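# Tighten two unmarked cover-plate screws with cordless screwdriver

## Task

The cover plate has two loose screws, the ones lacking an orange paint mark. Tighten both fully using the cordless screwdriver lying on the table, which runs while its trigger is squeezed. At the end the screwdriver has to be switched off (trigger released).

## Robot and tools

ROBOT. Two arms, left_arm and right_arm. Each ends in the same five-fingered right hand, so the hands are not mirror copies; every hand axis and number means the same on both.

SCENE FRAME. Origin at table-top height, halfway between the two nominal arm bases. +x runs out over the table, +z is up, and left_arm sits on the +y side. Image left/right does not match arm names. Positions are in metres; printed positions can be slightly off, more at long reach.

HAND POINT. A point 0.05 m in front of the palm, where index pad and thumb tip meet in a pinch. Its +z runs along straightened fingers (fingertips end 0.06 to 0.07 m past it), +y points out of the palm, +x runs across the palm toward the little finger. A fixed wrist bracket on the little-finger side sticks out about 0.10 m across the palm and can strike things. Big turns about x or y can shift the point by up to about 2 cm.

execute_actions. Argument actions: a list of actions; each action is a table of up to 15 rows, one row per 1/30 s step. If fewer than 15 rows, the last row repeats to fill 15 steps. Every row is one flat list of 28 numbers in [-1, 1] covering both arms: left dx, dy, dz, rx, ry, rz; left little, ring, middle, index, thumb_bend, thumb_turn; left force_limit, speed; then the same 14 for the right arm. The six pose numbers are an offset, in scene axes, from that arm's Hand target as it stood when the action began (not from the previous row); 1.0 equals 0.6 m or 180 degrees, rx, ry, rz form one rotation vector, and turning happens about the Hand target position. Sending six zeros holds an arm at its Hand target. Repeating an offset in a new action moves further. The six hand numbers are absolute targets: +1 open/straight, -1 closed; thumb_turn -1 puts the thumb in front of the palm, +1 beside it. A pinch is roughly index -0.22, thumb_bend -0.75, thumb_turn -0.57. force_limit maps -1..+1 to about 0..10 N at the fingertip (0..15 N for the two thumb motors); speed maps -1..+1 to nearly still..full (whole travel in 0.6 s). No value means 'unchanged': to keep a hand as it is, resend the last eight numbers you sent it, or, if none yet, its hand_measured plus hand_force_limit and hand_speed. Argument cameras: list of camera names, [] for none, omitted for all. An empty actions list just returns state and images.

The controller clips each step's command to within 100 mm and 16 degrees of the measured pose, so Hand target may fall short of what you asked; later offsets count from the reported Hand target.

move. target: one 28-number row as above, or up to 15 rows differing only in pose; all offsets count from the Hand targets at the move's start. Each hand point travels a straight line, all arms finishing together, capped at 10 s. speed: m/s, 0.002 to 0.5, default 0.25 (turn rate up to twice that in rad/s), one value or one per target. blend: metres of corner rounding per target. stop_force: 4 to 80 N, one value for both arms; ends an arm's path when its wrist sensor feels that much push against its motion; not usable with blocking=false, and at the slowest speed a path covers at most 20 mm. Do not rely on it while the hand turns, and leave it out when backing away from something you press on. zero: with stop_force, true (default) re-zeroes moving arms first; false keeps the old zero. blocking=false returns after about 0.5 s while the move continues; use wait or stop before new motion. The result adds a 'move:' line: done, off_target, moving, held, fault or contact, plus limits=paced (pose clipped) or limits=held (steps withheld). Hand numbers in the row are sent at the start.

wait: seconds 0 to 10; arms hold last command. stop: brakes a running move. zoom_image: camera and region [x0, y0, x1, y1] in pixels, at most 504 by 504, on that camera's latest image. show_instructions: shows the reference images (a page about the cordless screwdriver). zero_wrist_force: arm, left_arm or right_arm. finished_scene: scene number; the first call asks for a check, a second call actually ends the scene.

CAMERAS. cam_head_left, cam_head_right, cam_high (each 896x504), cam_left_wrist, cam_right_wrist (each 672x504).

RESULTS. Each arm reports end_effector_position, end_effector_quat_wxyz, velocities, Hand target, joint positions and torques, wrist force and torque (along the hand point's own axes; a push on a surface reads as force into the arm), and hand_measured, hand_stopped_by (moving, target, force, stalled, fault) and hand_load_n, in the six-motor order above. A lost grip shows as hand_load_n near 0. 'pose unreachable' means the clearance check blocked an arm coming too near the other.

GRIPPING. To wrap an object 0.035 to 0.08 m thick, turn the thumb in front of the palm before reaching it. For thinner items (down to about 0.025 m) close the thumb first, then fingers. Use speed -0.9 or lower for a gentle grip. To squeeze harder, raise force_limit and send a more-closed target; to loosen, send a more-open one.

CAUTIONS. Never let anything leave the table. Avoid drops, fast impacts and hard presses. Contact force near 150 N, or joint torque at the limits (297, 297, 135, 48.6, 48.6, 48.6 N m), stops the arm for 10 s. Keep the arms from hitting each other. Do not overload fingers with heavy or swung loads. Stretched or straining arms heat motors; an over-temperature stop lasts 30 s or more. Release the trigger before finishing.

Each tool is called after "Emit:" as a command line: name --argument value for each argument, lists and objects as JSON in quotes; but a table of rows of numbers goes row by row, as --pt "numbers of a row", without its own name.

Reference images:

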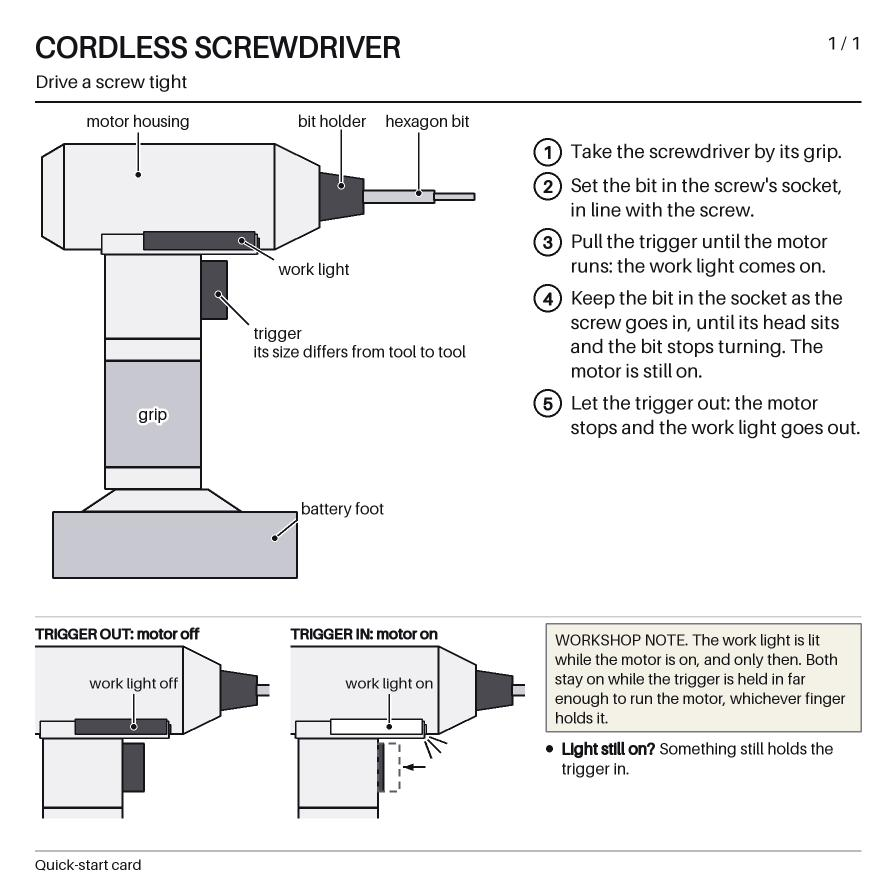

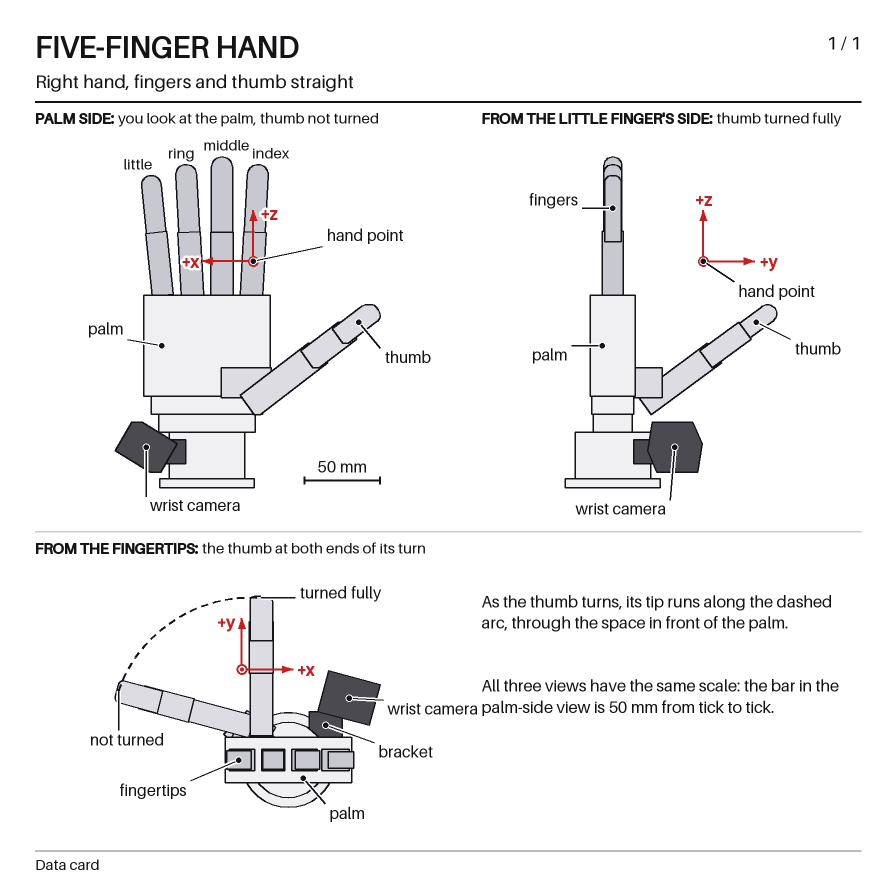

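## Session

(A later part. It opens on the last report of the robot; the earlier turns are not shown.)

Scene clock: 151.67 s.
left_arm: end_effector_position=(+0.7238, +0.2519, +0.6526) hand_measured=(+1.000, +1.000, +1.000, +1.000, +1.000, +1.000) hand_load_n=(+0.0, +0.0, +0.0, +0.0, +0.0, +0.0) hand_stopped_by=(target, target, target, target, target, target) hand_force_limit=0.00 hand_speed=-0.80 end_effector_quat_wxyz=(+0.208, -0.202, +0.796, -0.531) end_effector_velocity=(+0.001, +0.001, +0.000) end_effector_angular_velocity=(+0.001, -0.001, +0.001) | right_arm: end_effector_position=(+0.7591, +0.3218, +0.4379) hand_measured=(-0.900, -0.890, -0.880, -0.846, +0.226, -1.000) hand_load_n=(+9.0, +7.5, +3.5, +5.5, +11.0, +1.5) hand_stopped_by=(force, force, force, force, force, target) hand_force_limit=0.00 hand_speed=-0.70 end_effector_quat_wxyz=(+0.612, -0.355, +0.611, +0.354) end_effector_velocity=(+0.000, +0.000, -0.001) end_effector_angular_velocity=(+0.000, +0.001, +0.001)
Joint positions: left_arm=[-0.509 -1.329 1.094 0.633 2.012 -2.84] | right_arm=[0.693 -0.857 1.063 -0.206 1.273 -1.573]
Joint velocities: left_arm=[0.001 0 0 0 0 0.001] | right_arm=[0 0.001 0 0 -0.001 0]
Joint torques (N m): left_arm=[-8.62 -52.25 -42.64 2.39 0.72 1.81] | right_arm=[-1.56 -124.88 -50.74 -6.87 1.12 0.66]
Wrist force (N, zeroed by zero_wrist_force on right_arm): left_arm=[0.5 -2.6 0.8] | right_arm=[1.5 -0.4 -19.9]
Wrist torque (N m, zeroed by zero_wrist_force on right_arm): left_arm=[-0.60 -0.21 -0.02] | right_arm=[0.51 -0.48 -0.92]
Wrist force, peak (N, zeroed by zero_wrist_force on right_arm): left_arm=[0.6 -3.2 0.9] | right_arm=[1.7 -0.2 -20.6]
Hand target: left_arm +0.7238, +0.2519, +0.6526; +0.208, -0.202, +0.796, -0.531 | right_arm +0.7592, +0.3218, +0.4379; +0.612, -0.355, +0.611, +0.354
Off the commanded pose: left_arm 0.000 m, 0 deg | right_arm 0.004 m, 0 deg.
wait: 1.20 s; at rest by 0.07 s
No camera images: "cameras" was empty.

Emit:
execute_actions --actions '[[[0,0,0,0,0,0,1,1,1,1,1,1,0,-0.8,0,0,0,0,0,0,-0.98,-0.98,-0.6,-0.4,-0.98,-1,0.5,-0.7]],[[0,0,0,0,0,0,1,1,1,1,1,1,0,-0.8,0,0,0,0,0,0,-0.98,-0.98,-0.6,-0.4,-0.98,-1,0.5,-0.7]]]' --cameras '["cam_left_wrist"]'

Emit:
move --target '[0,0,0,0,0,0,1,1,1,1,1,1,0,-0.8,-0.00386,-0.00543,0,0,0,0,-0.98,-0.98,-0.6,-0.4,-0.98,-1,0.5,-0.7]' --speed 0.01 --cameras '[]'

Scene clock: 153.17 s.
left_arm: end_effector_position=(+0.7238, +0.2519, +0.6526) hand_measured=(+1.000, +1.000, +1.000, +1.000, +1.000, +1.000) hand_load_n=(+0.0, +0.0, +0.0, -0.5, +0.0, +0.0) hand_stopped_by=(target, target, target, target, target, target) hand_force_limit=0.00 hand_speed=-0.80 end_effector_quat_wxyz=(+0.208, -0.202, +0.796, -0.531) end_effector_velocity=(+0.000, +0.001, +0.000) end_effector_angular_velocity=(+0.000, +0.000, +0.002) | right_arm: end_effector_position=(+0.7591, +0.3218, +0.4379) hand_measured=(-0.900, -0.890, -0.600, -0.400, +0.226, -1.000) hand_load_n=(+9.0, +7.5, +0.0, +0.0, +10.0, +2.5) hand_stopped_by=(force, force, target, target, force, target) hand_force_limit=0.50 hand_speed=-0.70 end_effector_quat_wxyz=(+0.612, -0.355, +0.611, +0.354) end_effector_velocity=(+0.000, +0.000, -0.001) end_effector_angular_velocity=(+0.000, +0.000, +0.000)
Joint positions: left_arm=[-0.509 -1.329 1.094 0.633 2.012 -2.84] | right_arm=[0.693 -0.857 1.063 -0.206 1.273 -1.573]
Joint velocities: left_arm=[0.001 0 0 0 -0.001 -0.001] | right_arm=[0 0.001 0 0 0 0]
Joint torques (N m): left_arm=[-5.7 -51.66 -41.71 2.4 0.5 2.06] | right_arm=[-11.41 -123.93 -53.38 -3.8 1.03 0.66]
Wrist force (N, zeroed by zero_wrist_force on right_arm): left_arm=[0.6 -3.0 1.2] | right_arm=[-1.2 -2.1 -1.3]
Wrist torque (N m, zeroed by zero_wrist_force on right_arm): left_arm=[-0.69 -0.23 -0.02] | right_arm=[-0.21 -0.17 -0.11]
Wrist force, peak (N, zeroed by zero_wrist_force on right_arm): left_arm=[0.7 -3.1 1.1] | right_arm=[1.8 -1.4 -20.7]
Hand target: left_arm +0.7238, +0.2519, +0.6526; +0.208, -0.202, +0.796, -0.531 | right_arm +0.7592, +0.3218, +0.4379; +0.612, -0.355, +0.611, +0.354
Off the commanded pose: left_arm 0.000 m, 0 deg | right_arm 0.000 m, 0 deg.
Images, in order (width x height): cam_left_wrist 672x504.

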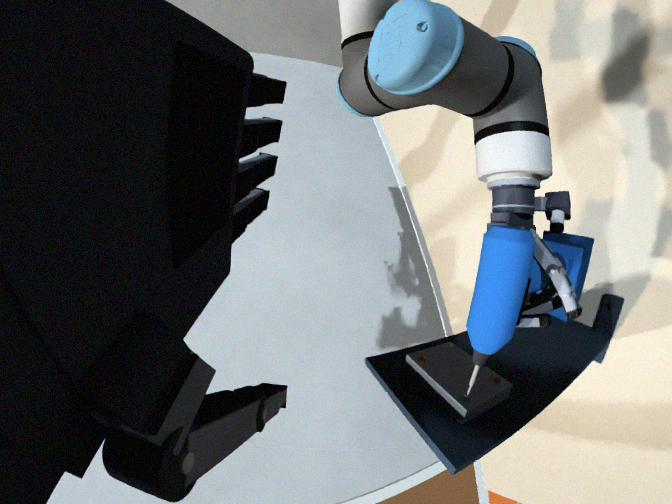

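Scene clock: 153.87 s.
left_arm: end_effector_position=(+0.7238, +0.2519, +0.6526) hand_measured=(+1.000, +1.000, +1.000, +1.000, +1.000, +1.000) hand_load_n=(-0.5, -0.5, +0.0, +0.0, +0.0, +0.0) hand_stopped_by=(target, target, target, target, target, target) hand_force_limit=0.00 hand_speed=-0.80 end_effector_quat_wxyz=(+0.208, -0.202, +0.796, -0.531) end_effector_velocity=(+0.000, +0.000, +0.000) end_effector_angular_velocity=(+0.000, +0.000, +0.000) | right_arm: end_effector_position=(+0.7568, +0.3185, +0.4379) hand_measured=(-0.900, -0.890, -0.600, -0.400, +0.226, -1.000) hand_load_n=(+9.0, +8.0, +0.5, +0.0, +10.0, +2.0) hand_stopped_by=(force, force, target, target, force, target) hand_force_limit=0.50 hand_speed=-0.70 end_effector_quat_wxyz=(+0.612, -0.355, +0.611, +0.354) end_effector_velocity=(+0.001, +0.000, -0.002) end_effector_angular_velocity=(-0.001, +0.001, +0.000)
Joint positions: left_arm=[-0.509 -1.329 1.094 0.633 2.012 -2.84] | right_arm=[0.692 -0.865 1.076 -0.212 1.272 -1.573]
Joint velocities: left_arm=[0 0 0 -0.001 0 0] | right_arm=[0 0.002 -0.001 0 0 0]
Joint torques (N m): left_arm=[-6.55 -48.79 -43.79 2.37 0.35 1.89] | right_arm=[-11.78 -114.45 -54.66 -5.2 -1.24 0.68]
Wrist force (N, zeroed by zero_wrist_force on right_arm): left_arm=[0.7 -2.7 0.8] | right_arm=[1.0 -2.0 -1.5]
Wrist torque (N m, zeroed by zero_wrist_force on right_arm): left_arm=[-0.61 -0.24 0.00] | right_arm=[-0.21 -0.11 -0.02]
Wrist force, peak (N, zeroed by zero_wrist_force on right_arm): left_arm=[0.8 -2.9 1.0] | right_arm=[1.0 -2.0 -1.5]
Hand target: left_arm +0.7238, +0.2519, +0.6526; +0.208, -0.202, +0.796, -0.531 | right_arm +0.7568, +0.3185, +0.4379; +0.612, -0.355, +0.611, +0.354
Off the commanded pose: left_arm 0.000 m, 0 deg | right_arm 0.000 m, 0 deg.
move: done
No camera images: "cameras" was empty.

Emit:
move --pt "0 0 0 0 0 0 1 1 1 1 1 1 0 -0.8 -0.00966 -0.01358 0 0 0 0 -0.98 -0.98 -0.6 -0.4 -0.98 -1 0.5 -0.7" --pt "0 0 0 0 0 0 1 1 1 1 1 1 0 -0.8 0.09359 -0.08696 -0.0783 0 0 0 -0.98 -0.98 -0.6 -0.4 -0.98 -1 0.5 -0.7" --speed 0.08 --cameras '["cam_left_wrist"]'

Emit:
zoom_image --camera "cam_left_wrist" --region '[400, 310, 520, 410]'

Scene clock: 155.57 s.
left_arm: end_effector_position=(+0.7238, +0.2519, +0.6526) hand_measured=(+1.000, +1.000, +1.000, +1.000, +1.000, +1.000) hand_load_n=(+0.0, +0.0, +0.0, +0.0, +0.0, -0.5) hand_stopped_by=(target, target, target, target, target, target) hand_force_limit=0.00 hand_speed=-0.80 end_effector_quat_wxyz=(+0.208, -0.202, +0.796, -0.531) end_effector_velocity=(+0.000, +0.000, +0.000) end_effector_angular_velocity=(+0.000, +0.001, +0.001) | right_arm: end_effector_position=(+0.8132, +0.2663, +0.3907) hand_measured=(-0.900, -0.890, -0.600, -0.400, +0.226, -1.000) hand_load_n=(+9.5, +8.0, +0.0, +0.0, +10.0, +2.0) hand_stopped_by=(force, force, target, target, force, target) hand_force_limit=0.50 hand_speed=-0.70 end_effector_quat_wxyz=(+0.612, -0.355, +0.611, +0.354) end_effector_velocity=(-0.003, +0.002, +0.002) end_effector_angular_velocity=(-0.001, +0.001, -0.001)
Joint positions: left_arm=[-0.509 -1.329 1.094 0.633 2.012 -2.84] | right_arm=[0.612 -0.853 1.141 -0.289 1.192 -1.572]
Joint velocities: left_arm=[0 0 0 0 0 -0.001] | right_arm=[0.004 -0.002 -0.001 0.004 0.004 0]
Joint torques (N m): left_arm=[-6.1 -48.26 -43.55 2.95 0.31 2.15] | right_arm=[15.03 -128.41 -55.02 -2.17 2.74 2.12]
Wrist force (N, zeroed by zero_wrist_force on right_arm): left_arm=[0.6 -2.8 0.8] | right_arm=[0.3 -1.5 -1.0]
Wrist torque (N m, zeroed by zero_wrist_force on right_arm): left_arm=[-0.63 -0.23 -0.01] | right_arm=[-0.19 -0.03 -0.02]
Wrist force, peak (N, zeroed by zero_wrist_force on right_arm): left_arm=[1.0 -3.0 0.9] | right_arm=[1.7 -3.4 -1.3]
Hand target: left_arm +0.7238, +0.2519, +0.6526; +0.208, -0.202, +0.796, -0.531 | right_arm +0.8130, +0.2664, +0.3909; +0.612, -0.355, +0.611, +0.354
Off the commanded pose: left_arm 0.000 m, 0 deg | right_arm 0.000 m, 0 deg.
move: done
Images, in order (width x height): cam_left_wrist 672x504.

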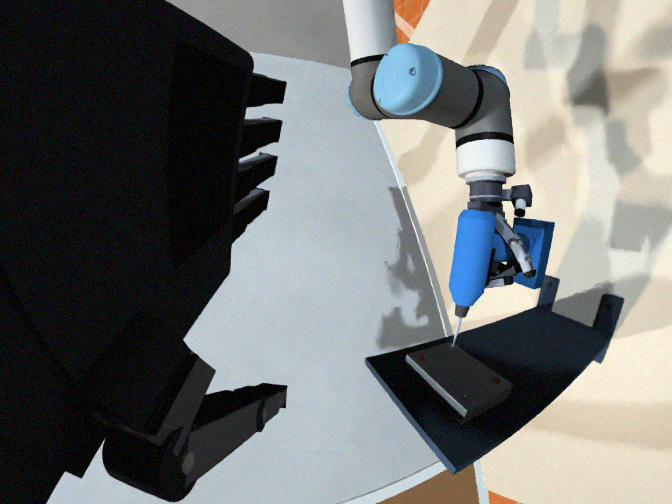

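Scaled by 4.200 from the camera's 672x504 image, which has a finer 960x720 frame.

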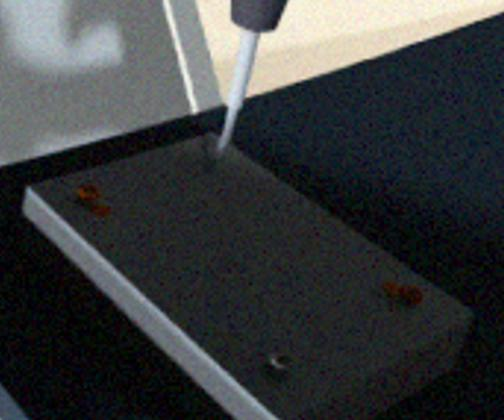

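Emit:
zoom_image --camera "cam_left_wrist" --region '[425, 320, 485, 370]'

Scaled by 8.400 from the camera's 672x504 image, which has a finer 960x720 frame.

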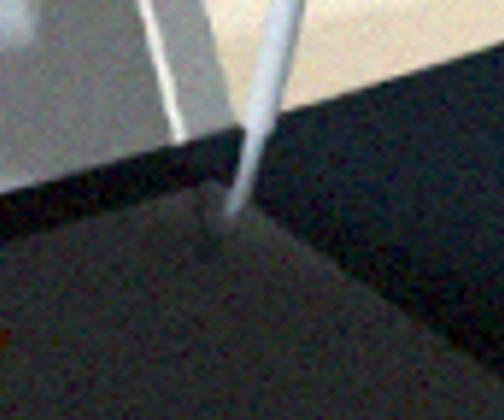

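Emit:
move --target '[0,0,0,0,0,0,1,1,1,1,1,1,0,-0.8,0.0147,-0.0023,-0.0083,0,0,0,-0.98,-0.98,-0.6,-0.4,-0.98,-1,0.5,-0.7]' --speed 0.05 --cameras '["cam_left_wrist"]'

Emit:
zoom_image --camera "cam_left_wrist" --region '[425, 320, 485, 370]'

Scene clock: 156.60 s.
left_arm: end_effector_position=(+0.7238, +0.2519, +0.6526) hand_measured=(+1.000, +1.000, +1.000, +1.000, +1.000, +1.000) hand_load_n=(+0.0, +0.0, -0.5, +0.0, +0.0, -0.5) hand_stopped_by=(target, target, target, target, target, target) hand_force_limit=0.00 hand_speed=-0.80 end_effector_quat_wxyz=(+0.208, -0.202, +0.796, -0.531) end_effector_velocity=(+0.000, +0.000, +0.001) end_effector_angular_velocity=(+0.000, -0.003, -0.001) | right_arm: end_effector_position=(+0.8220, +0.2650, +0.3859) hand_measured=(-0.900, -0.890, -0.600, -0.400, +0.226, -1.000) hand_load_n=(+9.0, +8.0, +0.0, +0.0, +10.0, +2.5) hand_stopped_by=(force, force, target, target, force, target) hand_force_limit=0.50 hand_speed=-0.70 end_effector_quat_wxyz=(+0.612, -0.355, +0.611, +0.354) end_effector_velocity=(+0.000, +0.000, +0.001) end_effector_angular_velocity=(+0.000, +0.000, +0.000)
Joint positions: left_arm=[-0.509 -1.329 1.094 0.633 2.012 -2.84] | right_arm=[0.606 -0.842 1.131 -0.289 1.185 -1.572]
Joint velocities: left_arm=[0 -0.001 0 -0.001 0.001 0.001] | right_arm=[0 -0.002 0.001 0.001 0 0]
Joint torques (N m): left_arm=[-8.5 -52.06 -42.71 2.73 -0.08 2.01] | right_arm=[6.4 -130.37 -45.23 -5.81 0.57 2.04]
Wrist force (N, zeroed by zero_wrist_force on right_arm): left_arm=[0.8 -2.4 0.8] | right_arm=[0.7 -2.0 -1.3]
Wrist torque (N m, zeroed by zero_wrist_force on right_arm): left_arm=[-0.58 -0.26 0.01] | right_arm=[-0.23 -0.07 -0.01]
Wrist force, peak (N, zeroed by zero_wrist_force on right_arm): left_arm=[0.8 -2.9 1.3] | right_arm=[0.9 -2.0 -1.3]
Hand target: left_arm +0.7238, +0.2519, +0.6526; +0.208, -0.202, +0.796, -0.531 | right_arm +0.8218, +0.2651, +0.3859; +0.612, -0.355, +0.611, +0.354
Off the commanded pose: left_arm 0.000 m, 0 deg | right_arm 0.000 m, 0 deg.
move: done
Images, in order (width x height): cam_left_wrist 672x504.

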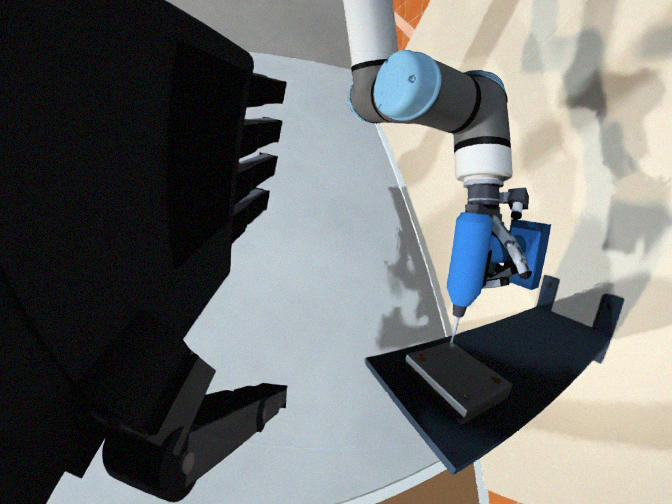

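Scaled by 8.400 from the camera's 672x504 image, which has a finer 960x720 frame.

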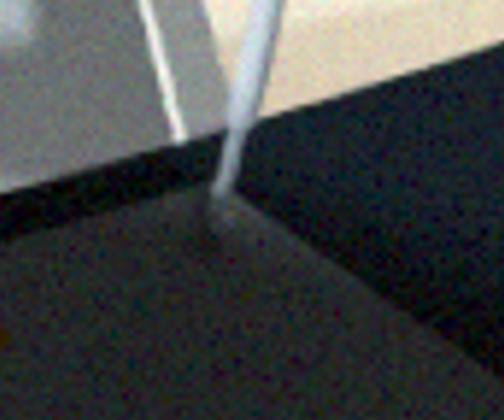

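Emit:
zoom_image --camera "cam_left_wrist" --region '[438, 334, 462, 354]'

Scaled by 21.000 from the camera's 672x504 image, which has a finer 960x720 frame.

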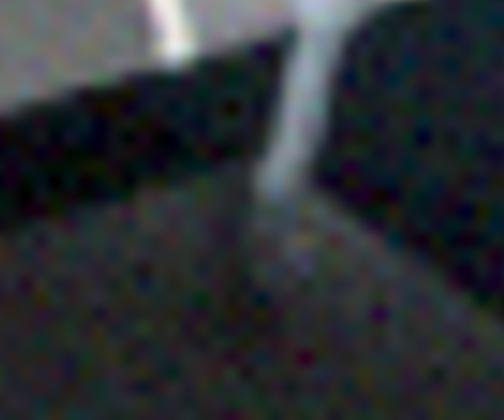

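Emit:
zero_wrist_force --arm "right_arm"

Emit:
move --pt "0 0 0 0 0 0 1 1 1 1 1 1 0 -0.8 0.0022 -0.0016 0.0133 0 0 0 -0.98 -0.98 -0.6 -0.4 -0.98 -1 0.5 -0.7" --pt "0 0 0 0 0 0 1 1 1 1 1 1 0 -0.8 0.0080 0.0066 0.0133 0 0 0 -0.98 -0.98 -0.6 -0.4 -0.98 -1 0.5 -0.7" --speed 0.03 --cameras '[]'

Emit:
move --target '[0,0,0,0,0,0,1,1,1,1,1,1,0,-0.8,0.0048,0.0068,0,0,0,0,-0.98,-0.98,-0.6,-0.4,-0.98,-1,0.5,-0.7]' --speed 0.004 --stop_force 4 --cameras '["cam_left_wrist"]'

Emit:
zoom_image --camera "cam_left_wrist" --region '[425, 320, 485, 370]'

Wrist force sensor zeroed.

Scene clock: 159.97 s.
left_arm: end_effector_position=(+0.7238, +0.2519, +0.6526) hand_measured=(+1.000, +1.000, +1.000, +1.000, +1.000, +1.000) hand_load_n=(+0.0, +0.0, +0.0, +0.0, +0.0, -0.5) hand_stopped_by=(target, target, target, target, target, target) hand_force_limit=0.00 hand_speed=-0.80 end_effector_quat_wxyz=(+0.208, -0.202, +0.796, -0.531) end_effector_velocity=(+0.000, +0.000, +0.000) end_effector_angular_velocity=(-0.001, +0.000, +0.000) | right_arm: end_effector_position=(+0.8267, +0.2690, +0.3939) hand_measured=(-0.900, -0.890, -0.600, -0.400, +0.226, -1.000) hand_load_n=(+9.0, +7.5, +0.0, +0.0, +10.0, +2.5) hand_stopped_by=(force, force, target, target, force, target) hand_force_limit=0.50 hand_speed=-0.70 end_effector_quat_wxyz=(+0.612, -0.355, +0.611, +0.354) end_effector_velocity=(-0.001, -0.001, -0.001) end_effector_angular_velocity=(+0.000, +0.000, +0.000)
Joint positions: left_arm=[-0.509 -1.329 1.094 0.633 2.012 -2.84] | right_arm=[0.606 -0.835 1.105 -0.269 1.186 -1.572]
Joint velocities: left_arm=[0 0 0 0 0 -0.001] | right_arm=[0 -0.001 0.004 -0.003 0 0]
Joint torques (N m): left_arm=[-6.13 -49.45 -41.96 2.76 0.98 1.85] | right_arm=[8.14 -130.32 -43.27 -6.06 0.65 1.22]
Wrist force (N, zeroed by zero_wrist_force on right_arm): left_arm=[0.7 -2.7 0.9] | right_arm=[-0.2 0.2 0.0]
Wrist torque (N m, zeroed by zero_wrist_force on right_arm): left_arm=[-0.62 -0.24 -0.01] | right_arm=[0.02 0.04 -0.01]
Wrist force, peak (N, zeroed by zero_wrist_force on right_arm): left_arm=[1.0 -3.1 1.0] | right_arm=[-1.5 0.7 -0.6]
Hand target: left_arm +0.7238, +0.2519, +0.6526; +0.208, -0.202, +0.796, -0.531 | right_arm +0.8266, +0.2690, +0.3939; +0.612, -0.355, +0.611, +0.354
Off the commanded pose: left_arm 0.000 m, 0 deg | right_arm 0.000 m, 0 deg.
move: done
No camera images: "cameras" was empty.

Scene clock: 161.80 s.
left_arm: end_effector_position=(+0.7238, +0.2519, +0.6526) hand_measured=(+1.000, +1.000, +1.000, +1.000, +1.000, +1.000) hand_load_n=(+0.0, +0.0, +0.0, +0.0, +0.0, +0.0) hand_stopped_by=(target, target, target, target, target, target) hand_force_limit=0.00 hand_speed=-0.80 end_effector_quat_wxyz=(+0.208, -0.202, +0.796, -0.531) end_effector_velocity=(+0.000, +0.000, +0.000) end_effector_angular_velocity=(+0.000, +0.000, +0.000) | right_arm: end_effector_position=(+0.8295, +0.2731, +0.3939) hand_measured=(-0.900, -0.890, -0.600, -0.400, +0.226, -1.000) hand_load_n=(+9.0, +7.5, +0.0, +0.0, +10.5, +2.5) hand_stopped_by=(force, force, target, target, force, target) hand_force_limit=0.50 hand_speed=-0.70 end_effector_quat_wxyz=(+0.612, -0.355, +0.611, +0.354) end_effector_velocity=(+0.000, +0.000, -0.001) end_effector_angular_velocity=(+0.000, +0.001, +0.000)
Joint positions: left_arm=[-0.509 -1.329 1.094 0.633 2.012 -2.84] | right_arm=[0.607 -0.826 1.089 -0.263 1.187 -1.572]
Joint velocities: left_arm=[0 0 0 0 0 0] | right_arm=[0 0 0 0 0 0]
Joint torques (N m): left_arm=[-8.1 -48.58 -41.92 3.36 0.76 1.93] | right_arm=[10.83 -126.51 -43.49 -4.83 1.55 -0.3]
Wrist force (N, zeroed by zero_wrist_force on right_arm): left_arm=[0.7 -2.9 0.7] | right_arm=[0.2 0.5 0.2]
Wrist torque (N m, zeroed by zero_wrist_force on right_arm): left_arm=[-0.64 -0.23 -0.01] | right_arm=[0.06 -0.02 0.02]
Wrist force, peak (N, zeroed by zero_wrist_force on right_arm): left_arm=[0.9 -3.2 1.0] | right_arm=[-0.3 0.9 0.2]
Hand target: left_arm +0.7238, +0.2519, +0.6526; +0.208, -0.202, +0.796, -0.531 | right_arm +0.8295, +0.2731, +0.3939; +0.612, -0.355, +0.611, +0.354
Off the commanded pose: left_arm 0.000 m, 0 deg | right_arm 0.000 m, 0 deg.
move: done
Images, in order (width x height): cam_left_wrist 672x504.

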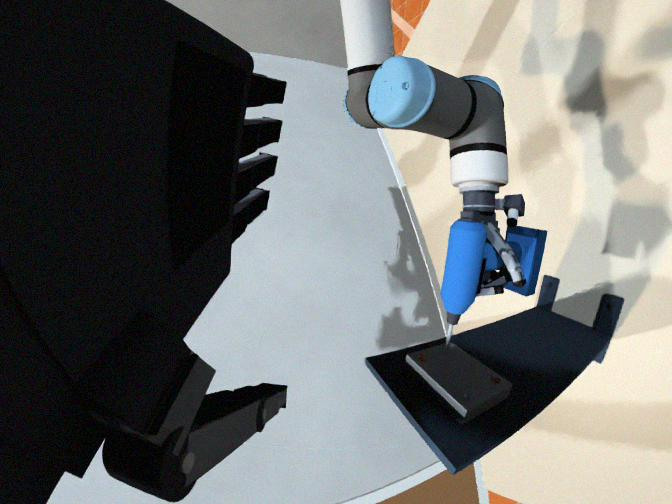

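Scaled by 8.400 from the camera's 672x504 image, which has a finer 960x720 frame.

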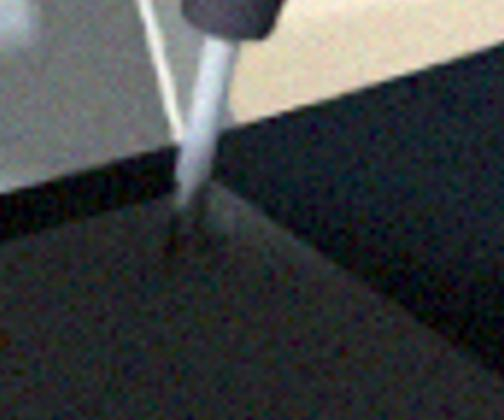

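Emit:
move --target '[0,0,0,0,0,0,1,1,1,1,1,1,0,-0.8,0,0,-0.0133,0,0,0,-0.98,-0.98,-0.6,-0.4,-0.98,-1,0.5,-0.7]' --speed 0.003 --stop_force 4 --cameras '[]'

Scene clock: 165.13 s.
left_arm: end_effector_position=(+0.7238, +0.2519, +0.6526) hand_measured=(+1.000, +1.000, +1.000, +1.000, +1.000, +1.000) hand_load_n=(+0.0, +0.0, +0.0, +0.0, +0.0, -0.5) hand_stopped_by=(target, target, target, target, target, target) hand_force_limit=0.00 hand_speed=-0.80 end_effector_quat_wxyz=(+0.208, -0.202, +0.796, -0.531) end_effector_velocity=(+0.000, +0.000, +0.000) end_effector_angular_velocity=(+0.000, -0.001, -0.001) | right_arm: end_effector_position=(+0.8295, +0.2731, +0.3859) hand_measured=(-0.900, -0.890, -0.600, -0.400, +0.226, -1.000) hand_load_n=(+9.5, +8.0, +0.0, +0.0, +10.5, +2.5) hand_stopped_by=(force, force, target, target, force, target) hand_force_limit=0.50 hand_speed=-0.70 end_effector_quat_wxyz=(+0.612, -0.355, +0.611, +0.354) end_effector_velocity=(+0.000, +0.000, +0.002) end_effector_angular_velocity=(+0.002, -0.002, +0.000)
Joint positions: left_arm=[-0.509 -1.329 1.094 0.633 2.012 -2.84] | right_arm=[0.607 -0.822 1.097 -0.275 1.187 -1.572]
Joint velocities: left_arm=[0 0 0 -0.001 0.001 0.001] | right_arm=[0 -0.002 0 -0.001 0 0]
Joint torques (N m): left_arm=[-6.24 -51.64 -42.47 2.83 0.67 2.13] | right_arm=[-2.96 -116.22 -48.37 -4.15 0.3 -0.15]
Wrist force (N, zeroed by zero_wrist_force on right_arm): left_arm=[0.8 -2.6 0.8] | right_arm=[0.0 0.6 0.1]
Wrist torque (N m, zeroed by zero_wrist_force on right_arm): left_arm=[-0.60 -0.26 0.00] | right_arm=[0.07 0.00 0.01]
Wrist force, peak (N, zeroed by zero_wrist_force on right_arm): left_arm=[0.9 -3.2 0.8] | right_arm=[-0.1 0.9 0.3]
Hand target: left_arm +0.7238, +0.2519, +0.6526; +0.208, -0.202, +0.796, -0.531 | right_arm +0.8295, +0.2731, +0.3859; +0.612, -0.355, +0.611, +0.354
Off the commanded pose: left_arm 0.000 m, 0 deg | right_arm 0.000 m, 0 deg.
move: done
No camera images: "cameras" was empty.

Emit:
wait --seconds 0 --cameras '["cam_left_wrist"]'

Emit:
zoom_image --camera "cam_left_wrist" --region '[425, 320, 485, 370]'

Scene clock: 165.23 s.
left_arm: end_effector_position=(+0.7238, +0.2519, +0.6526) hand_measured=(+1.000, +1.000, +1.000, +1.000, +1.000, +1.000) hand_load_n=(+0.0, -0.5, +0.0, +0.0, +0.0, +0.0) hand_stopped_by=(target, target, target, target, target, target) hand_force_limit=0.00 hand_speed=-0.80 end_effector_quat_wxyz=(+0.208, -0.202, +0.796, -0.531) end_effector_velocity=(+0.000, +0.001, +0.000) end_effector_angular_velocity=(+0.000, +0.001, +0.001) | right_arm: end_effector_position=(+0.8295, +0.2731, +0.3859) hand_measured=(-0.900, -0.890, -0.600, -0.400, +0.226, -1.000) hand_load_n=(+9.0, +7.5, +0.0, +0.0, +10.0, +2.5) hand_stopped_by=(force, force, target, target, force, target) hand_force_limit=0.50 hand_speed=-0.70 end_effector_quat_wxyz=(+0.612, -0.355, +0.611, +0.354) end_effector_velocity=(+0.000, +0.000, +0.000) end_effector_angular_velocity=(-0.001, +0.001, +0.000)
Joint positions: left_arm=[-0.509 -1.329 1.094 0.633 2.012 -2.84] | right_arm=[0.607 -0.822 1.097 -0.275 1.187 -1.572]
Joint velocities: left_arm=[0.001 0 0 0.001 0 -0.001] | right_arm=[0 0 0 0.001 0 0]
Joint torques (N m): left_arm=[-6.49 -49.77 -41.6 2.57 1.14 1.86] | right_arm=[-3.42 -116.95 -48.9 -3.5 0.29 -0.2]
Wrist force (N, zeroed by zero_wrist_force on right_arm): left_arm=[0.6 -3.0 1.0] | right_arm=[-0.4 0.3 0.3]
Wrist torque (N m, zeroed by zero_wrist_force on right_arm): left_arm=[-0.67 -0.23 -0.02] | right_arm=[0.02 0.06 -0.02]
Wrist force, peak (N, zeroed by zero_wrist_force on right_arm): left_arm=[0.6 -3.0 1.0] | right_arm=[-0.4 0.3 0.3]
Hand target: left_arm +0.7238, +0.2519, +0.6526; +0.208, -0.202, +0.796, -0.531 | right_arm +0.8295, +0.2731, +0.3859; +0.612, -0.355, +0.611, +0.354
Off the commanded pose: left_arm 0.000 m, 0 deg | right_arm 0.000 m, 0 deg.
Images, in order (width x height): cam_left_wrist 672x504.

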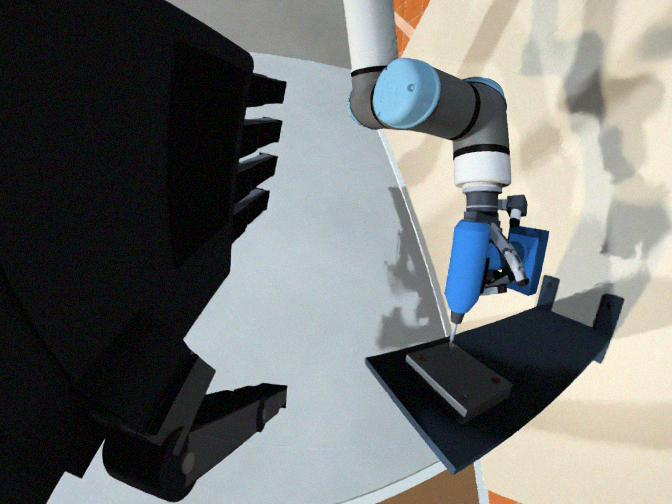

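Scaled by 8.400 from the camera's 672x504 image, which has a finer 960x720 frame.

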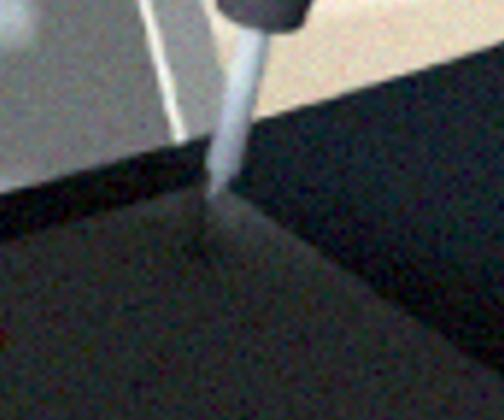

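Emit:
move --target '[0,0,0,0,0,0,1,1,1,1,1,1,0,-0.8,0,0,-0.0117,0,0,0,-0.98,-0.98,-0.6,-0.4,-0.98,-1,0.5,-0.7]' --speed 0.003 --stop_force 4 --cameras '["cam_left_wrist"]'

Emit:
zoom_image --camera "cam_left_wrist" --region '[425, 320, 485, 370]'

Scene clock: 168.43 s.
left_arm: end_effector_position=(+0.7238, +0.2519, +0.6526) hand_measured=(+1.000, +1.000, +1.000, +1.000, +1.000, +1.000) hand_load_n=(+0.0, +0.0, +0.0, +0.0, -0.5, -0.5) hand_stopped_by=(target, target, target, target, target, target) hand_force_limit=0.00 hand_speed=-0.80 end_effector_quat_wxyz=(+0.208, -0.202, +0.796, -0.531) end_effector_velocity=(+0.000, +0.000, +0.000) end_effector_angular_velocity=(+0.002, -0.001, -0.001) | right_arm: end_effector_position=(+0.8295, +0.2731, +0.3789) hand_measured=(-0.900, -0.890, -0.600, -0.400, +0.226, -1.000) hand_load_n=(+9.0, +7.5, +0.0, +0.0, +10.5, +2.0) hand_stopped_by=(force, force, target, target, force, target) hand_force_limit=0.50 hand_speed=-0.70 end_effector_quat_wxyz=(+0.612, -0.355, +0.611, +0.354) end_effector_velocity=(+0.000, +0.000, +0.000) end_effector_angular_velocity=(+0.000, +0.000, +0.000)
Joint positions: left_arm=[-0.509 -1.329 1.094 0.633 2.012 -2.84] | right_arm=[0.607 -0.819 1.103 -0.285 1.187 -1.572]
Joint velocities: left_arm=[0 0 0 0.001 0 0.002] | right_arm=[0 0 0 0 0 0]
Joint torques (N m): left_arm=[-3.33 -51.06 -42.31 2.31 0.24 2.28] | right_arm=[-10.88 -113.92 -47.24 -3.77 1.7 0.05]
Wrist force (N, zeroed by zero_wrist_force on right_arm): left_arm=[0.5 -2.6 0.6] | right_arm=[-0.5 2.1 0.7]
Wrist torque (N m, zeroed by zero_wrist_force on right_arm): left_arm=[-0.59 -0.21 -0.02] | right_arm=[-0.12 -0.08 -0.07]
Wrist force, peak (N, zeroed by zero_wrist_force on right_arm): left_arm=[0.7 -3.0 1.2] | right_arm=[-0.8 2.4 0.5]
Hand target: left_arm +0.7238, +0.2519, +0.6526; +0.208, -0.202, +0.796, -0.531 | right_arm +0.8295, +0.2731, +0.3789; +0.612, -0.355, +0.611, +0.354
Off the commanded pose: left_arm 0.000 m, 0 deg | right_arm 0.000 m, 0 deg.
move: done
Images, in order (width x height): cam_left_wrist 672x504.

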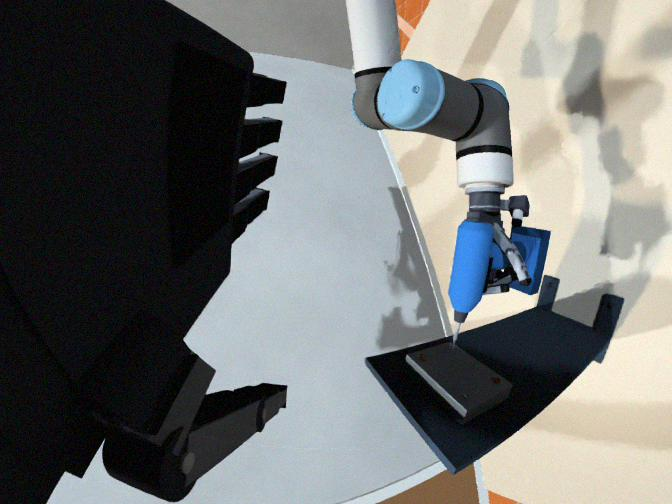

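Scaled by 8.400 from the camera's 672x504 image, which has a finer 960x720 frame.

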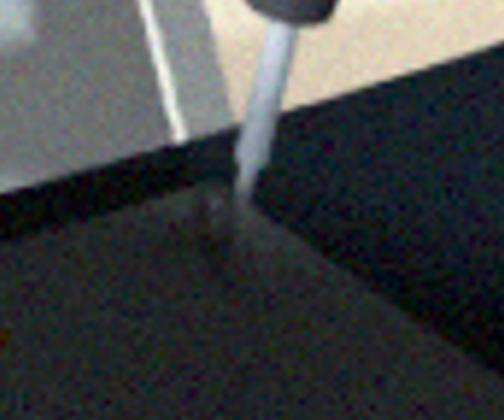

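Emit:
move --target '[0,0,0,0,0,0,1,1,1,1,1,1,0,-0.8,0.00408,-0.0029,0,0,0,0,-0.98,-0.98,-0.6,-0.4,-0.98,-1,0.5,-0.7]' --speed 0.002 --stop_force 4 --cameras '[]'

Scene clock: 173.60 s.
left_arm: end_effector_position=(+0.7238, +0.2519, +0.6526) hand_measured=(+1.000, +1.000, +1.000, +1.000, +1.000, +1.000) hand_load_n=(+0.0, +0.0, +0.0, +0.0, +0.0, +0.0) hand_stopped_by=(target, target, target, target, target, target) hand_force_limit=0.00 hand_speed=-0.80 end_effector_quat_wxyz=(+0.208, -0.202, +0.796, -0.531) end_effector_velocity=(+0.000, +0.000, +0.000) end_effector_angular_velocity=(+0.000, -0.001, +0.000) | right_arm: end_effector_position=(+0.8320, +0.2714, +0.3789) hand_measured=(-0.900, -0.890, -0.600, -0.400, +0.224, -1.000) hand_load_n=(+8.0, +8.5, +0.0, +0.0, +4.0, +3.0) hand_stopped_by=(force, force, target, target, force, target) hand_force_limit=0.50 hand_speed=-0.70 end_effector_quat_wxyz=(+0.612, -0.355, +0.611, +0.354) end_effector_velocity=(+0.000, +0.000, +0.000) end_effector_angular_velocity=(+0.000, +0.000, +0.000)
Joint positions: left_arm=[-0.509 -1.329 1.094 0.633 2.012 -2.84] | right_arm=[0.604 -0.818 1.102 -0.284 1.184 -1.572]
Joint velocities: left_arm=[-0.001 0 0 0 0 0.001] | right_arm=[0 0 0 0 0 0]
Joint torques (N m): left_arm=[-5.95 -53.7 -42.2 1.89 0.65 2.17] | right_arm=[-11.89 -113.78 -53.74 -2.74 0.7 1.72]
Wrist force (N, zeroed by zero_wrist_force on right_arm): left_arm=[0.8 -2.7 1.2] | right_arm=[0.5 3.5 -0.1]
Wrist torque (N m, zeroed by zero_wrist_force on right_arm): left_arm=[-0.65 -0.26 -0.01] | right_arm=[-0.22 -0.02 -0.08]
Wrist force, peak (N, zeroed by zero_wrist_force on right_arm): left_arm=[1.1 -3.1 1.0] | right_arm=[-0.5 3.9 0.6]
Hand target: left_arm +0.7238, +0.2519, +0.6526; +0.208, -0.202, +0.796, -0.531 | right_arm +0.8320, +0.2714, +0.3789; +0.612, -0.355, +0.611, +0.354
Off the commanded pose: left_arm 0.000 m, 0 deg | right_arm 0.000 m, 0 deg.
move: done
No camera images: "cameras" was empty.

Emit:
zoom_image --camera "cam_left_wrist" --region '[430, 180, 610, 370]'

Scaled by 2.653 from the camera's 672x504 image, which has a finer 960x720 frame.

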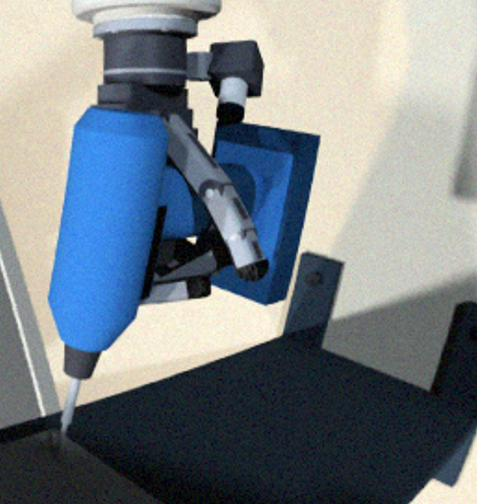

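Emit:
move --target '[0,0,0,0,0,0,1,1,1,1,1,1,0,-0.8,-0.0095,0.00676,0,0,0,0,-0.98,-0.98,-0.6,-0.4,-0.98,-1,0.5,-0.7]' --speed 0.01 --cameras '["cam_left_wrist"]'

Emit:
zoom_image --camera "cam_left_wrist" --region '[425, 320, 485, 370]'

Scene clock: 174.80 s.
left_arm: end_effector_position=(+0.7238, +0.2519, +0.6526) hand_measured=(+1.000, +1.000, +1.000, +1.000, +1.000, +1.000) hand_load_n=(+0.0, +0.0, +0.0, +0.0, +0.0, -0.5) hand_stopped_by=(target, target, target, target, target, target) hand_force_limit=0.00 hand_speed=-0.80 end_effector_quat_wxyz=(+0.208, -0.202, +0.796, -0.531) end_effector_velocity=(+0.000, +0.000, +0.000) end_effector_angular_velocity=(+0.000, +0.000, +0.000) | right_arm: end_effector_position=(+0.8262, +0.2755, +0.3789) hand_measured=(-0.900, -0.890, -0.600, -0.400, +0.224, -1.000) hand_load_n=(+8.5, +9.0, +0.5, +0.0, +4.0, +3.5) hand_stopped_by=(force, force, target, target, force, target) hand_force_limit=0.50 hand_speed=-0.70 end_effector_quat_wxyz=(+0.612, -0.355, +0.611, +0.354) end_effector_velocity=(+0.000, +0.000, -0.001) end_effector_angular_velocity=(+0.000, +0.001, +0.000)
Joint positions: left_arm=[-0.509 -1.329 1.094 0.633 2.012 -2.84] | right_arm=[0.611 -0.82 1.104 -0.285 1.191 -1.572]
Joint velocities: left_arm=[0 0 0 0 0 0] | right_arm=[0 0.001 0 0 0 0]
Joint torques (N m): left_arm=[-9.27 -50.75 -40.54 2.34 0.21 2.24] | right_arm=[0.47 -128.55 -44.82 -6.17 1.03 0.62]
Wrist force (N, zeroed by zero_wrist_force on right_arm): left_arm=[0.8 -2.7 0.8] | right_arm=[0.0 0.4 0.1]
Wrist torque (N m, zeroed by zero_wrist_force on right_arm): left_arm=[-0.62 -0.26 0.00] | right_arm=[0.06 0.01 0.01]
Wrist force, peak (N, zeroed by zero_wrist_force on right_arm): left_arm=[0.9 -3.1 0.6] | right_arm=[0.4 3.3 0.3]
Hand target: left_arm +0.7238, +0.2519, +0.6526; +0.208, -0.202, +0.796, -0.531 | right_arm +0.8263, +0.2754, +0.3789; +0.612, -0.355, +0.611, +0.354
Off the commanded pose: left_arm 0.000 m, 0 deg | right_arm 0.000 m, 0 deg.
move: done
Images, in order (width x height): cam_left_wrist 672x504.

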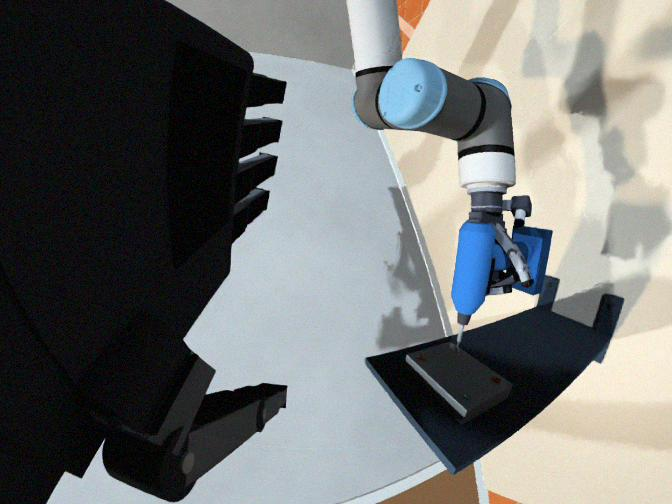

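Scaled by 8.400 from the camera's 672x504 image, which has a finer 960x720 frame.

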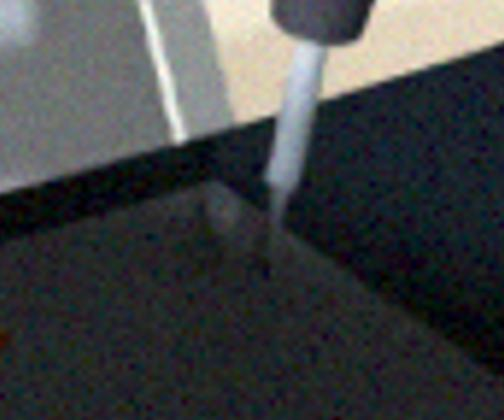

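Emit:
execute_actions --actions '[[[0,0,0,0,0,0,1,1,1,1,1,1,0,-0.8,0,0,0,0,0,0,-0.98,-0.98,-0.6,-0.4,-0.96,-1,0.5,-0.9]],[[0,0,0,0,0,0,1,1,1,1,1,1,0,-0.8,0,0,0,0,0,0,-0.98,-0.98,-0.6,-0.4,-0.96,-1,0.5,-0.9]]]' --cameras '["cam_left_wrist"]'

Emit:
zoom_image --camera "cam_left_wrist" --region '[425, 320, 485, 370]'

Scene clock: 176.43 s.
left_arm: end_effector_position=(+0.7238, +0.2519, +0.6526) hand_measured=(+1.000, +1.000, +1.000, +1.000, +1.000, +1.000) hand_load_n=(+0.5, +0.0, +0.0, +0.0, +0.0, +0.0) hand_stopped_by=(target, target, target, target, target, target) hand_force_limit=0.00 hand_speed=-0.80 end_effector_quat_wxyz=(+0.208, -0.202, +0.796, -0.531) end_effector_velocity=(+0.000, +0.000, +0.000) end_effector_angular_velocity=(+0.001, -0.001, +0.000) | right_arm: end_effector_position=(+0.8263, +0.2754, +0.3789) hand_measured=(-0.900, -0.890, -0.600, -0.400, +0.130, -1.000) hand_load_n=(+8.0, +9.0, +0.0, +0.0, +11.0, +4.5) hand_stopped_by=(force, force, target, target, force, target) hand_force_limit=0.50 hand_speed=-0.90 end_effector_quat_wxyz=(+0.612, -0.355, +0.611, +0.354) end_effector_velocity=(+0.000, +0.000, -0.002) end_effector_angular_velocity=(-0.002, +0.002, +0.000)
Joint positions: left_arm=[-0.509 -1.329 1.094 0.633 2.012 -2.84] | right_arm=[0.611 -0.82 1.104 -0.285 1.191 -1.572]
Joint velocities: left_arm=[0 0 0 0 0 0.001] | right_arm=[0 0.002 0 0.001 0 0]
Joint torques (N m): left_arm=[-9.4 -53.68 -41.36 2.22 0.63 2.4] | right_arm=[-13.99 -118.79 -54.25 -2.94 -0.63 -0.33]
Wrist force (N, zeroed by zero_wrist_force on right_arm): left_arm=[0.6 -2.9 0.6] | right_arm=[-0.1 0.3 0.3]
Wrist torque (N m, zeroed by zero_wrist_force on right_arm): left_arm=[-0.63 -0.21 -0.03] | right_arm=[0.02 0.02 0.00]
Wrist force, peak (N, zeroed by zero_wrist_force on right_arm): left_arm=[0.8 -3.1 0.8] | right_arm=[0.0 0.9 0.2]
Hand target: left_arm +0.7238, +0.2519, +0.6526; +0.208, -0.202, +0.796, -0.531 | right_arm +0.8263, +0.2754, +0.3789; +0.612, -0.355, +0.611, +0.354
Off the commanded pose: left_arm 0.000 m, 0 deg | right_arm 0.000 m, 0 deg.
Images, in order (width x height): cam_left_wrist 672x504.

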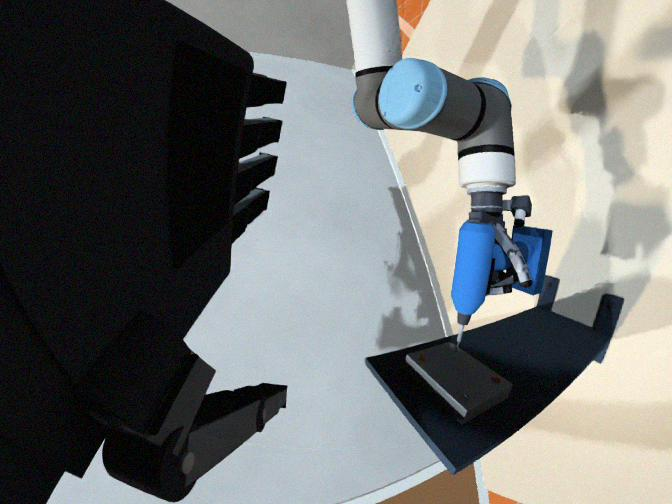

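Scaled by 8.400 from the camera's 672x504 image, which has a finer 960x720 frame.

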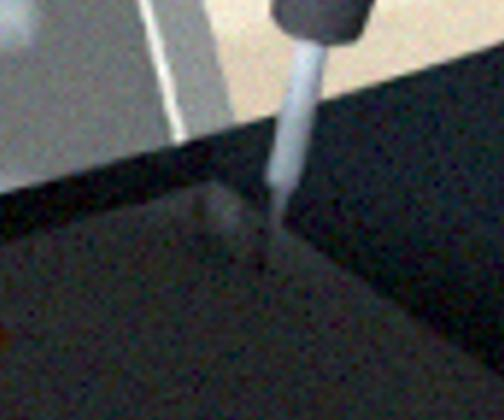

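Emit:
move --pt "0 0 0 0 0 0 1 1 1 1 1 1 0 -0.8 0 0 0 0 0 -0.0056 -0.98 -0.98 -0.6 -0.4 -0.96 -1 0.5 -0.9" --pt "0 0 0 0 0 0 1 1 1 1 1 1 0 -0.8 0 0 0.015 0 0 -0.0056 -0.98 -0.98 -0.6 -0.4 -0.96 -1 0.5 -0.9" --pt "0 0 0 0 0 0 1 1 1 1 1 1 0 -0.8 0.01168 -0.0083 0.015 0 0 -0.0056 -0.98 -0.98 -0.6 -0.4 -0.96 -1 0.5 -0.9" --speed 0.03 --cameras '["cam_left_wrist"]'

Emit:
zoom_image --camera "cam_left_wrist" --region '[425, 320, 485, 370]'

Scene clock: 178.57 s.
left_arm: end_effector_position=(+0.7238, +0.2519, +0.6526) hand_measured=(+1.000, +1.000, +1.000, +1.000, +1.000, +1.000) hand_load_n=(+0.0, +0.0, +0.0, -0.5, +0.0, +0.0) hand_stopped_by=(target, target, target, target, target, target) hand_force_limit=0.00 hand_speed=-0.80 end_effector_quat_wxyz=(+0.208, -0.202, +0.796, -0.531) end_effector_velocity=(+0.000, -0.001, -0.001) end_effector_angular_velocity=(+0.001, +0.000, -0.001) | right_arm: end_effector_position=(+0.8334, +0.2703, +0.3880) hand_measured=(-0.900, -0.890, -0.600, -0.400, +0.130, -1.000) hand_load_n=(+8.0, +9.0, +0.0, +0.0, +11.0, +5.0) hand_stopped_by=(force, force, target, target, force, target) hand_force_limit=0.50 hand_speed=-0.90 end_effector_quat_wxyz=(+0.615, -0.350, +0.614, +0.349) end_effector_velocity=(-0.001, +0.000, +0.001) end_effector_angular_velocity=(+0.000, +0.000, -0.001)
Joint positions: left_arm=[-0.509 -1.329 1.094 0.633 2.012 -2.84] | right_arm=[0.607 -0.826 1.099 -0.274 1.204 -1.572]
Joint velocities: left_arm=[0 0.001 0 0 0 0.001] | right_arm=[0.001 -0.001 0 0.001 0.002 0]
Joint torques (N m): left_arm=[-7.77 -52.03 -39.24 1.9 0.68 2.09] | right_arm=[16.96 -115.3 -49.25 -2.68 1.57 0.66]
Wrist force (N, zeroed by zero_wrist_force on right_arm): left_arm=[0.8 -2.6 1.0] | right_arm=[0.2 -0.1 -0.1]
Wrist torque (N m, zeroed by zero_wrist_force on right_arm): left_arm=[-0.61 -0.25 0.00] | right_arm=[-0.01 -0.02 0.01]
Wrist force, peak (N, zeroed by zero_wrist_force on right_arm): left_arm=[0.3 -3.2 1.0] | right_arm=[-1.1 1.3 0.2]
Hand target: left_arm +0.7238, +0.2519, +0.6526; +0.208, -0.202, +0.796, -0.531 | right_arm +0.8333, +0.2705, +0.3879; +0.615, -0.350, +0.614, +0.349
Off the commanded pose: left_arm 0.000 m, 0 deg | right_arm 0.000 m, 0 deg.
move: done
Images, in order (width x height): cam_left_wrist 672x504.

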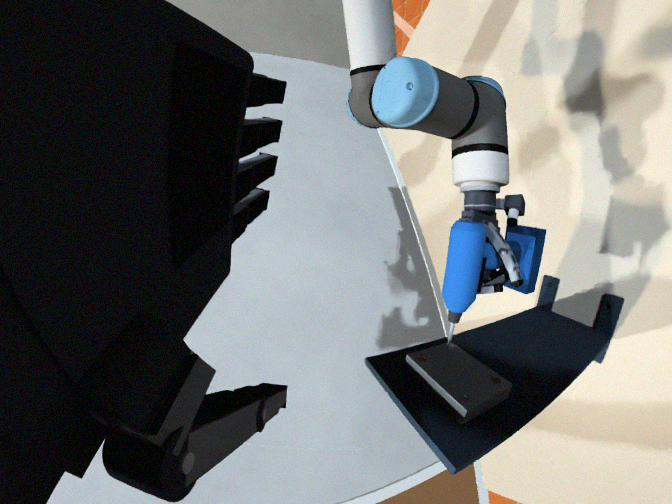

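Scaled by 8.400 from the camera's 672x504 image, which has a finer 960x720 frame.

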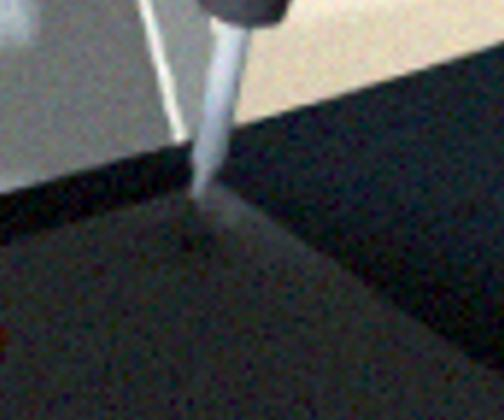

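Emit:
move --target '[0,0,0,0,0,0,1,1,1,1,1,1,0,-0.8,0,0,-0.0167,0,0,0,-0.98,-0.98,-0.6,-0.4,-0.96,-1,0.5,-0.9]' --speed 0.003 --stop_force 4 --cameras '["cam_left_wrist"]'

Emit:
zoom_image --camera "cam_left_wrist" --region '[425, 320, 485, 370]'

Scene clock: 180.47 s.
left_arm: end_effector_position=(+0.7238, +0.2519, +0.6526) hand_measured=(+1.000, +1.000, +1.000, +1.000, +1.000, +1.000) hand_load_n=(+0.0, +0.0, +0.0, +0.0, +0.0, +0.0) hand_stopped_by=(target, target, target, target, target, target) hand_force_limit=0.00 hand_speed=-0.80 end_effector_quat_wxyz=(+0.208, -0.202, +0.796, -0.531) end_effector_velocity=(-0.001, +0.000, +0.000) end_effector_angular_velocity=(-0.001, +0.002, +0.000) | right_arm: end_effector_position=(+0.8333, +0.2705, +0.3843) hand_measured=(-0.900, -0.890, -0.600, -0.400, +0.130, -1.000) hand_load_n=(+8.5, +8.5, +0.0, +0.0, +10.5, +4.5) hand_stopped_by=(force, force, target, target, force, target) hand_force_limit=0.50 hand_speed=-0.90 end_effector_quat_wxyz=(+0.615, -0.350, +0.614, +0.349) end_effector_velocity=(+0.000, +0.000, +0.002) end_effector_angular_velocity=(+0.001, -0.002, +0.000)
Joint positions: left_arm=[-0.509 -1.329 1.094 0.633 2.012 -2.84] | right_arm=[0.607 -0.824 1.103 -0.279 1.204 -1.572]
Joint velocities: left_arm=[0 0 0 0.001 0 -0.002] | right_arm=[0 -0.001 0 -0.001 0 0]
Joint torques (N m): left_arm=[-5.36 -51.52 -41.8 1.95 0.22 2.37] | right_arm=[12.01 -119.42 -50.65 -0.4 2.14 1.5]
Wrist force (N, zeroed by zero_wrist_force on right_arm): left_arm=[0.7 -2.8 0.6] | right_arm=[-5.1 1.1 1.0]
Wrist torque (N m, zeroed by zero_wrist_force on right_arm): left_arm=[-0.62 -0.22 -0.01] | right_arm=[-0.11 -0.43 -0.25]
Wrist force, peak (N, zeroed by zero_wrist_force on right_arm): left_arm=[0.8 -3.2 0.7] | right_arm=[-5.4 1.3 0.8]
Hand target: left_arm +0.7238, +0.2519, +0.6526; +0.208, -0.202, +0.796, -0.531 | right_arm +0.8333, +0.2705, +0.3844; +0.615, -0.350, +0.614, +0.349
Off the commanded pose: left_arm 0.000 m, 0 deg | right_arm 0.006 m, 0 deg.
move: contact (right_arm)
Images, in order (width x height): cam_left_wrist 672x504.

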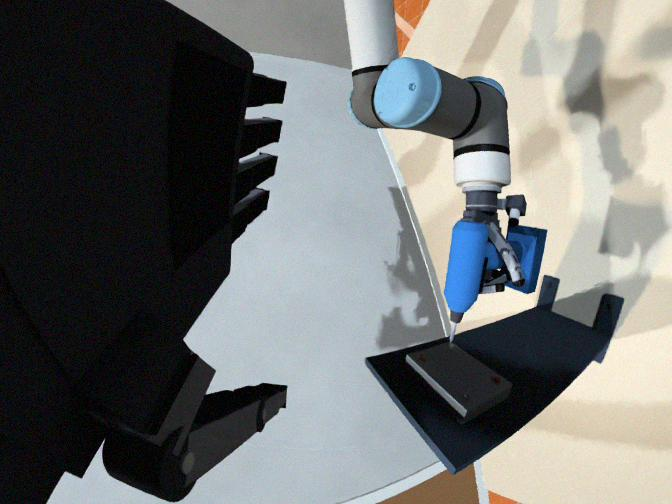

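Scaled by 8.400 from the camera's 672x504 image, which has a finer 960x720 frame.

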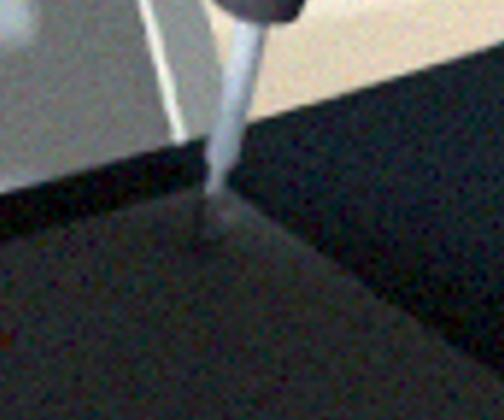

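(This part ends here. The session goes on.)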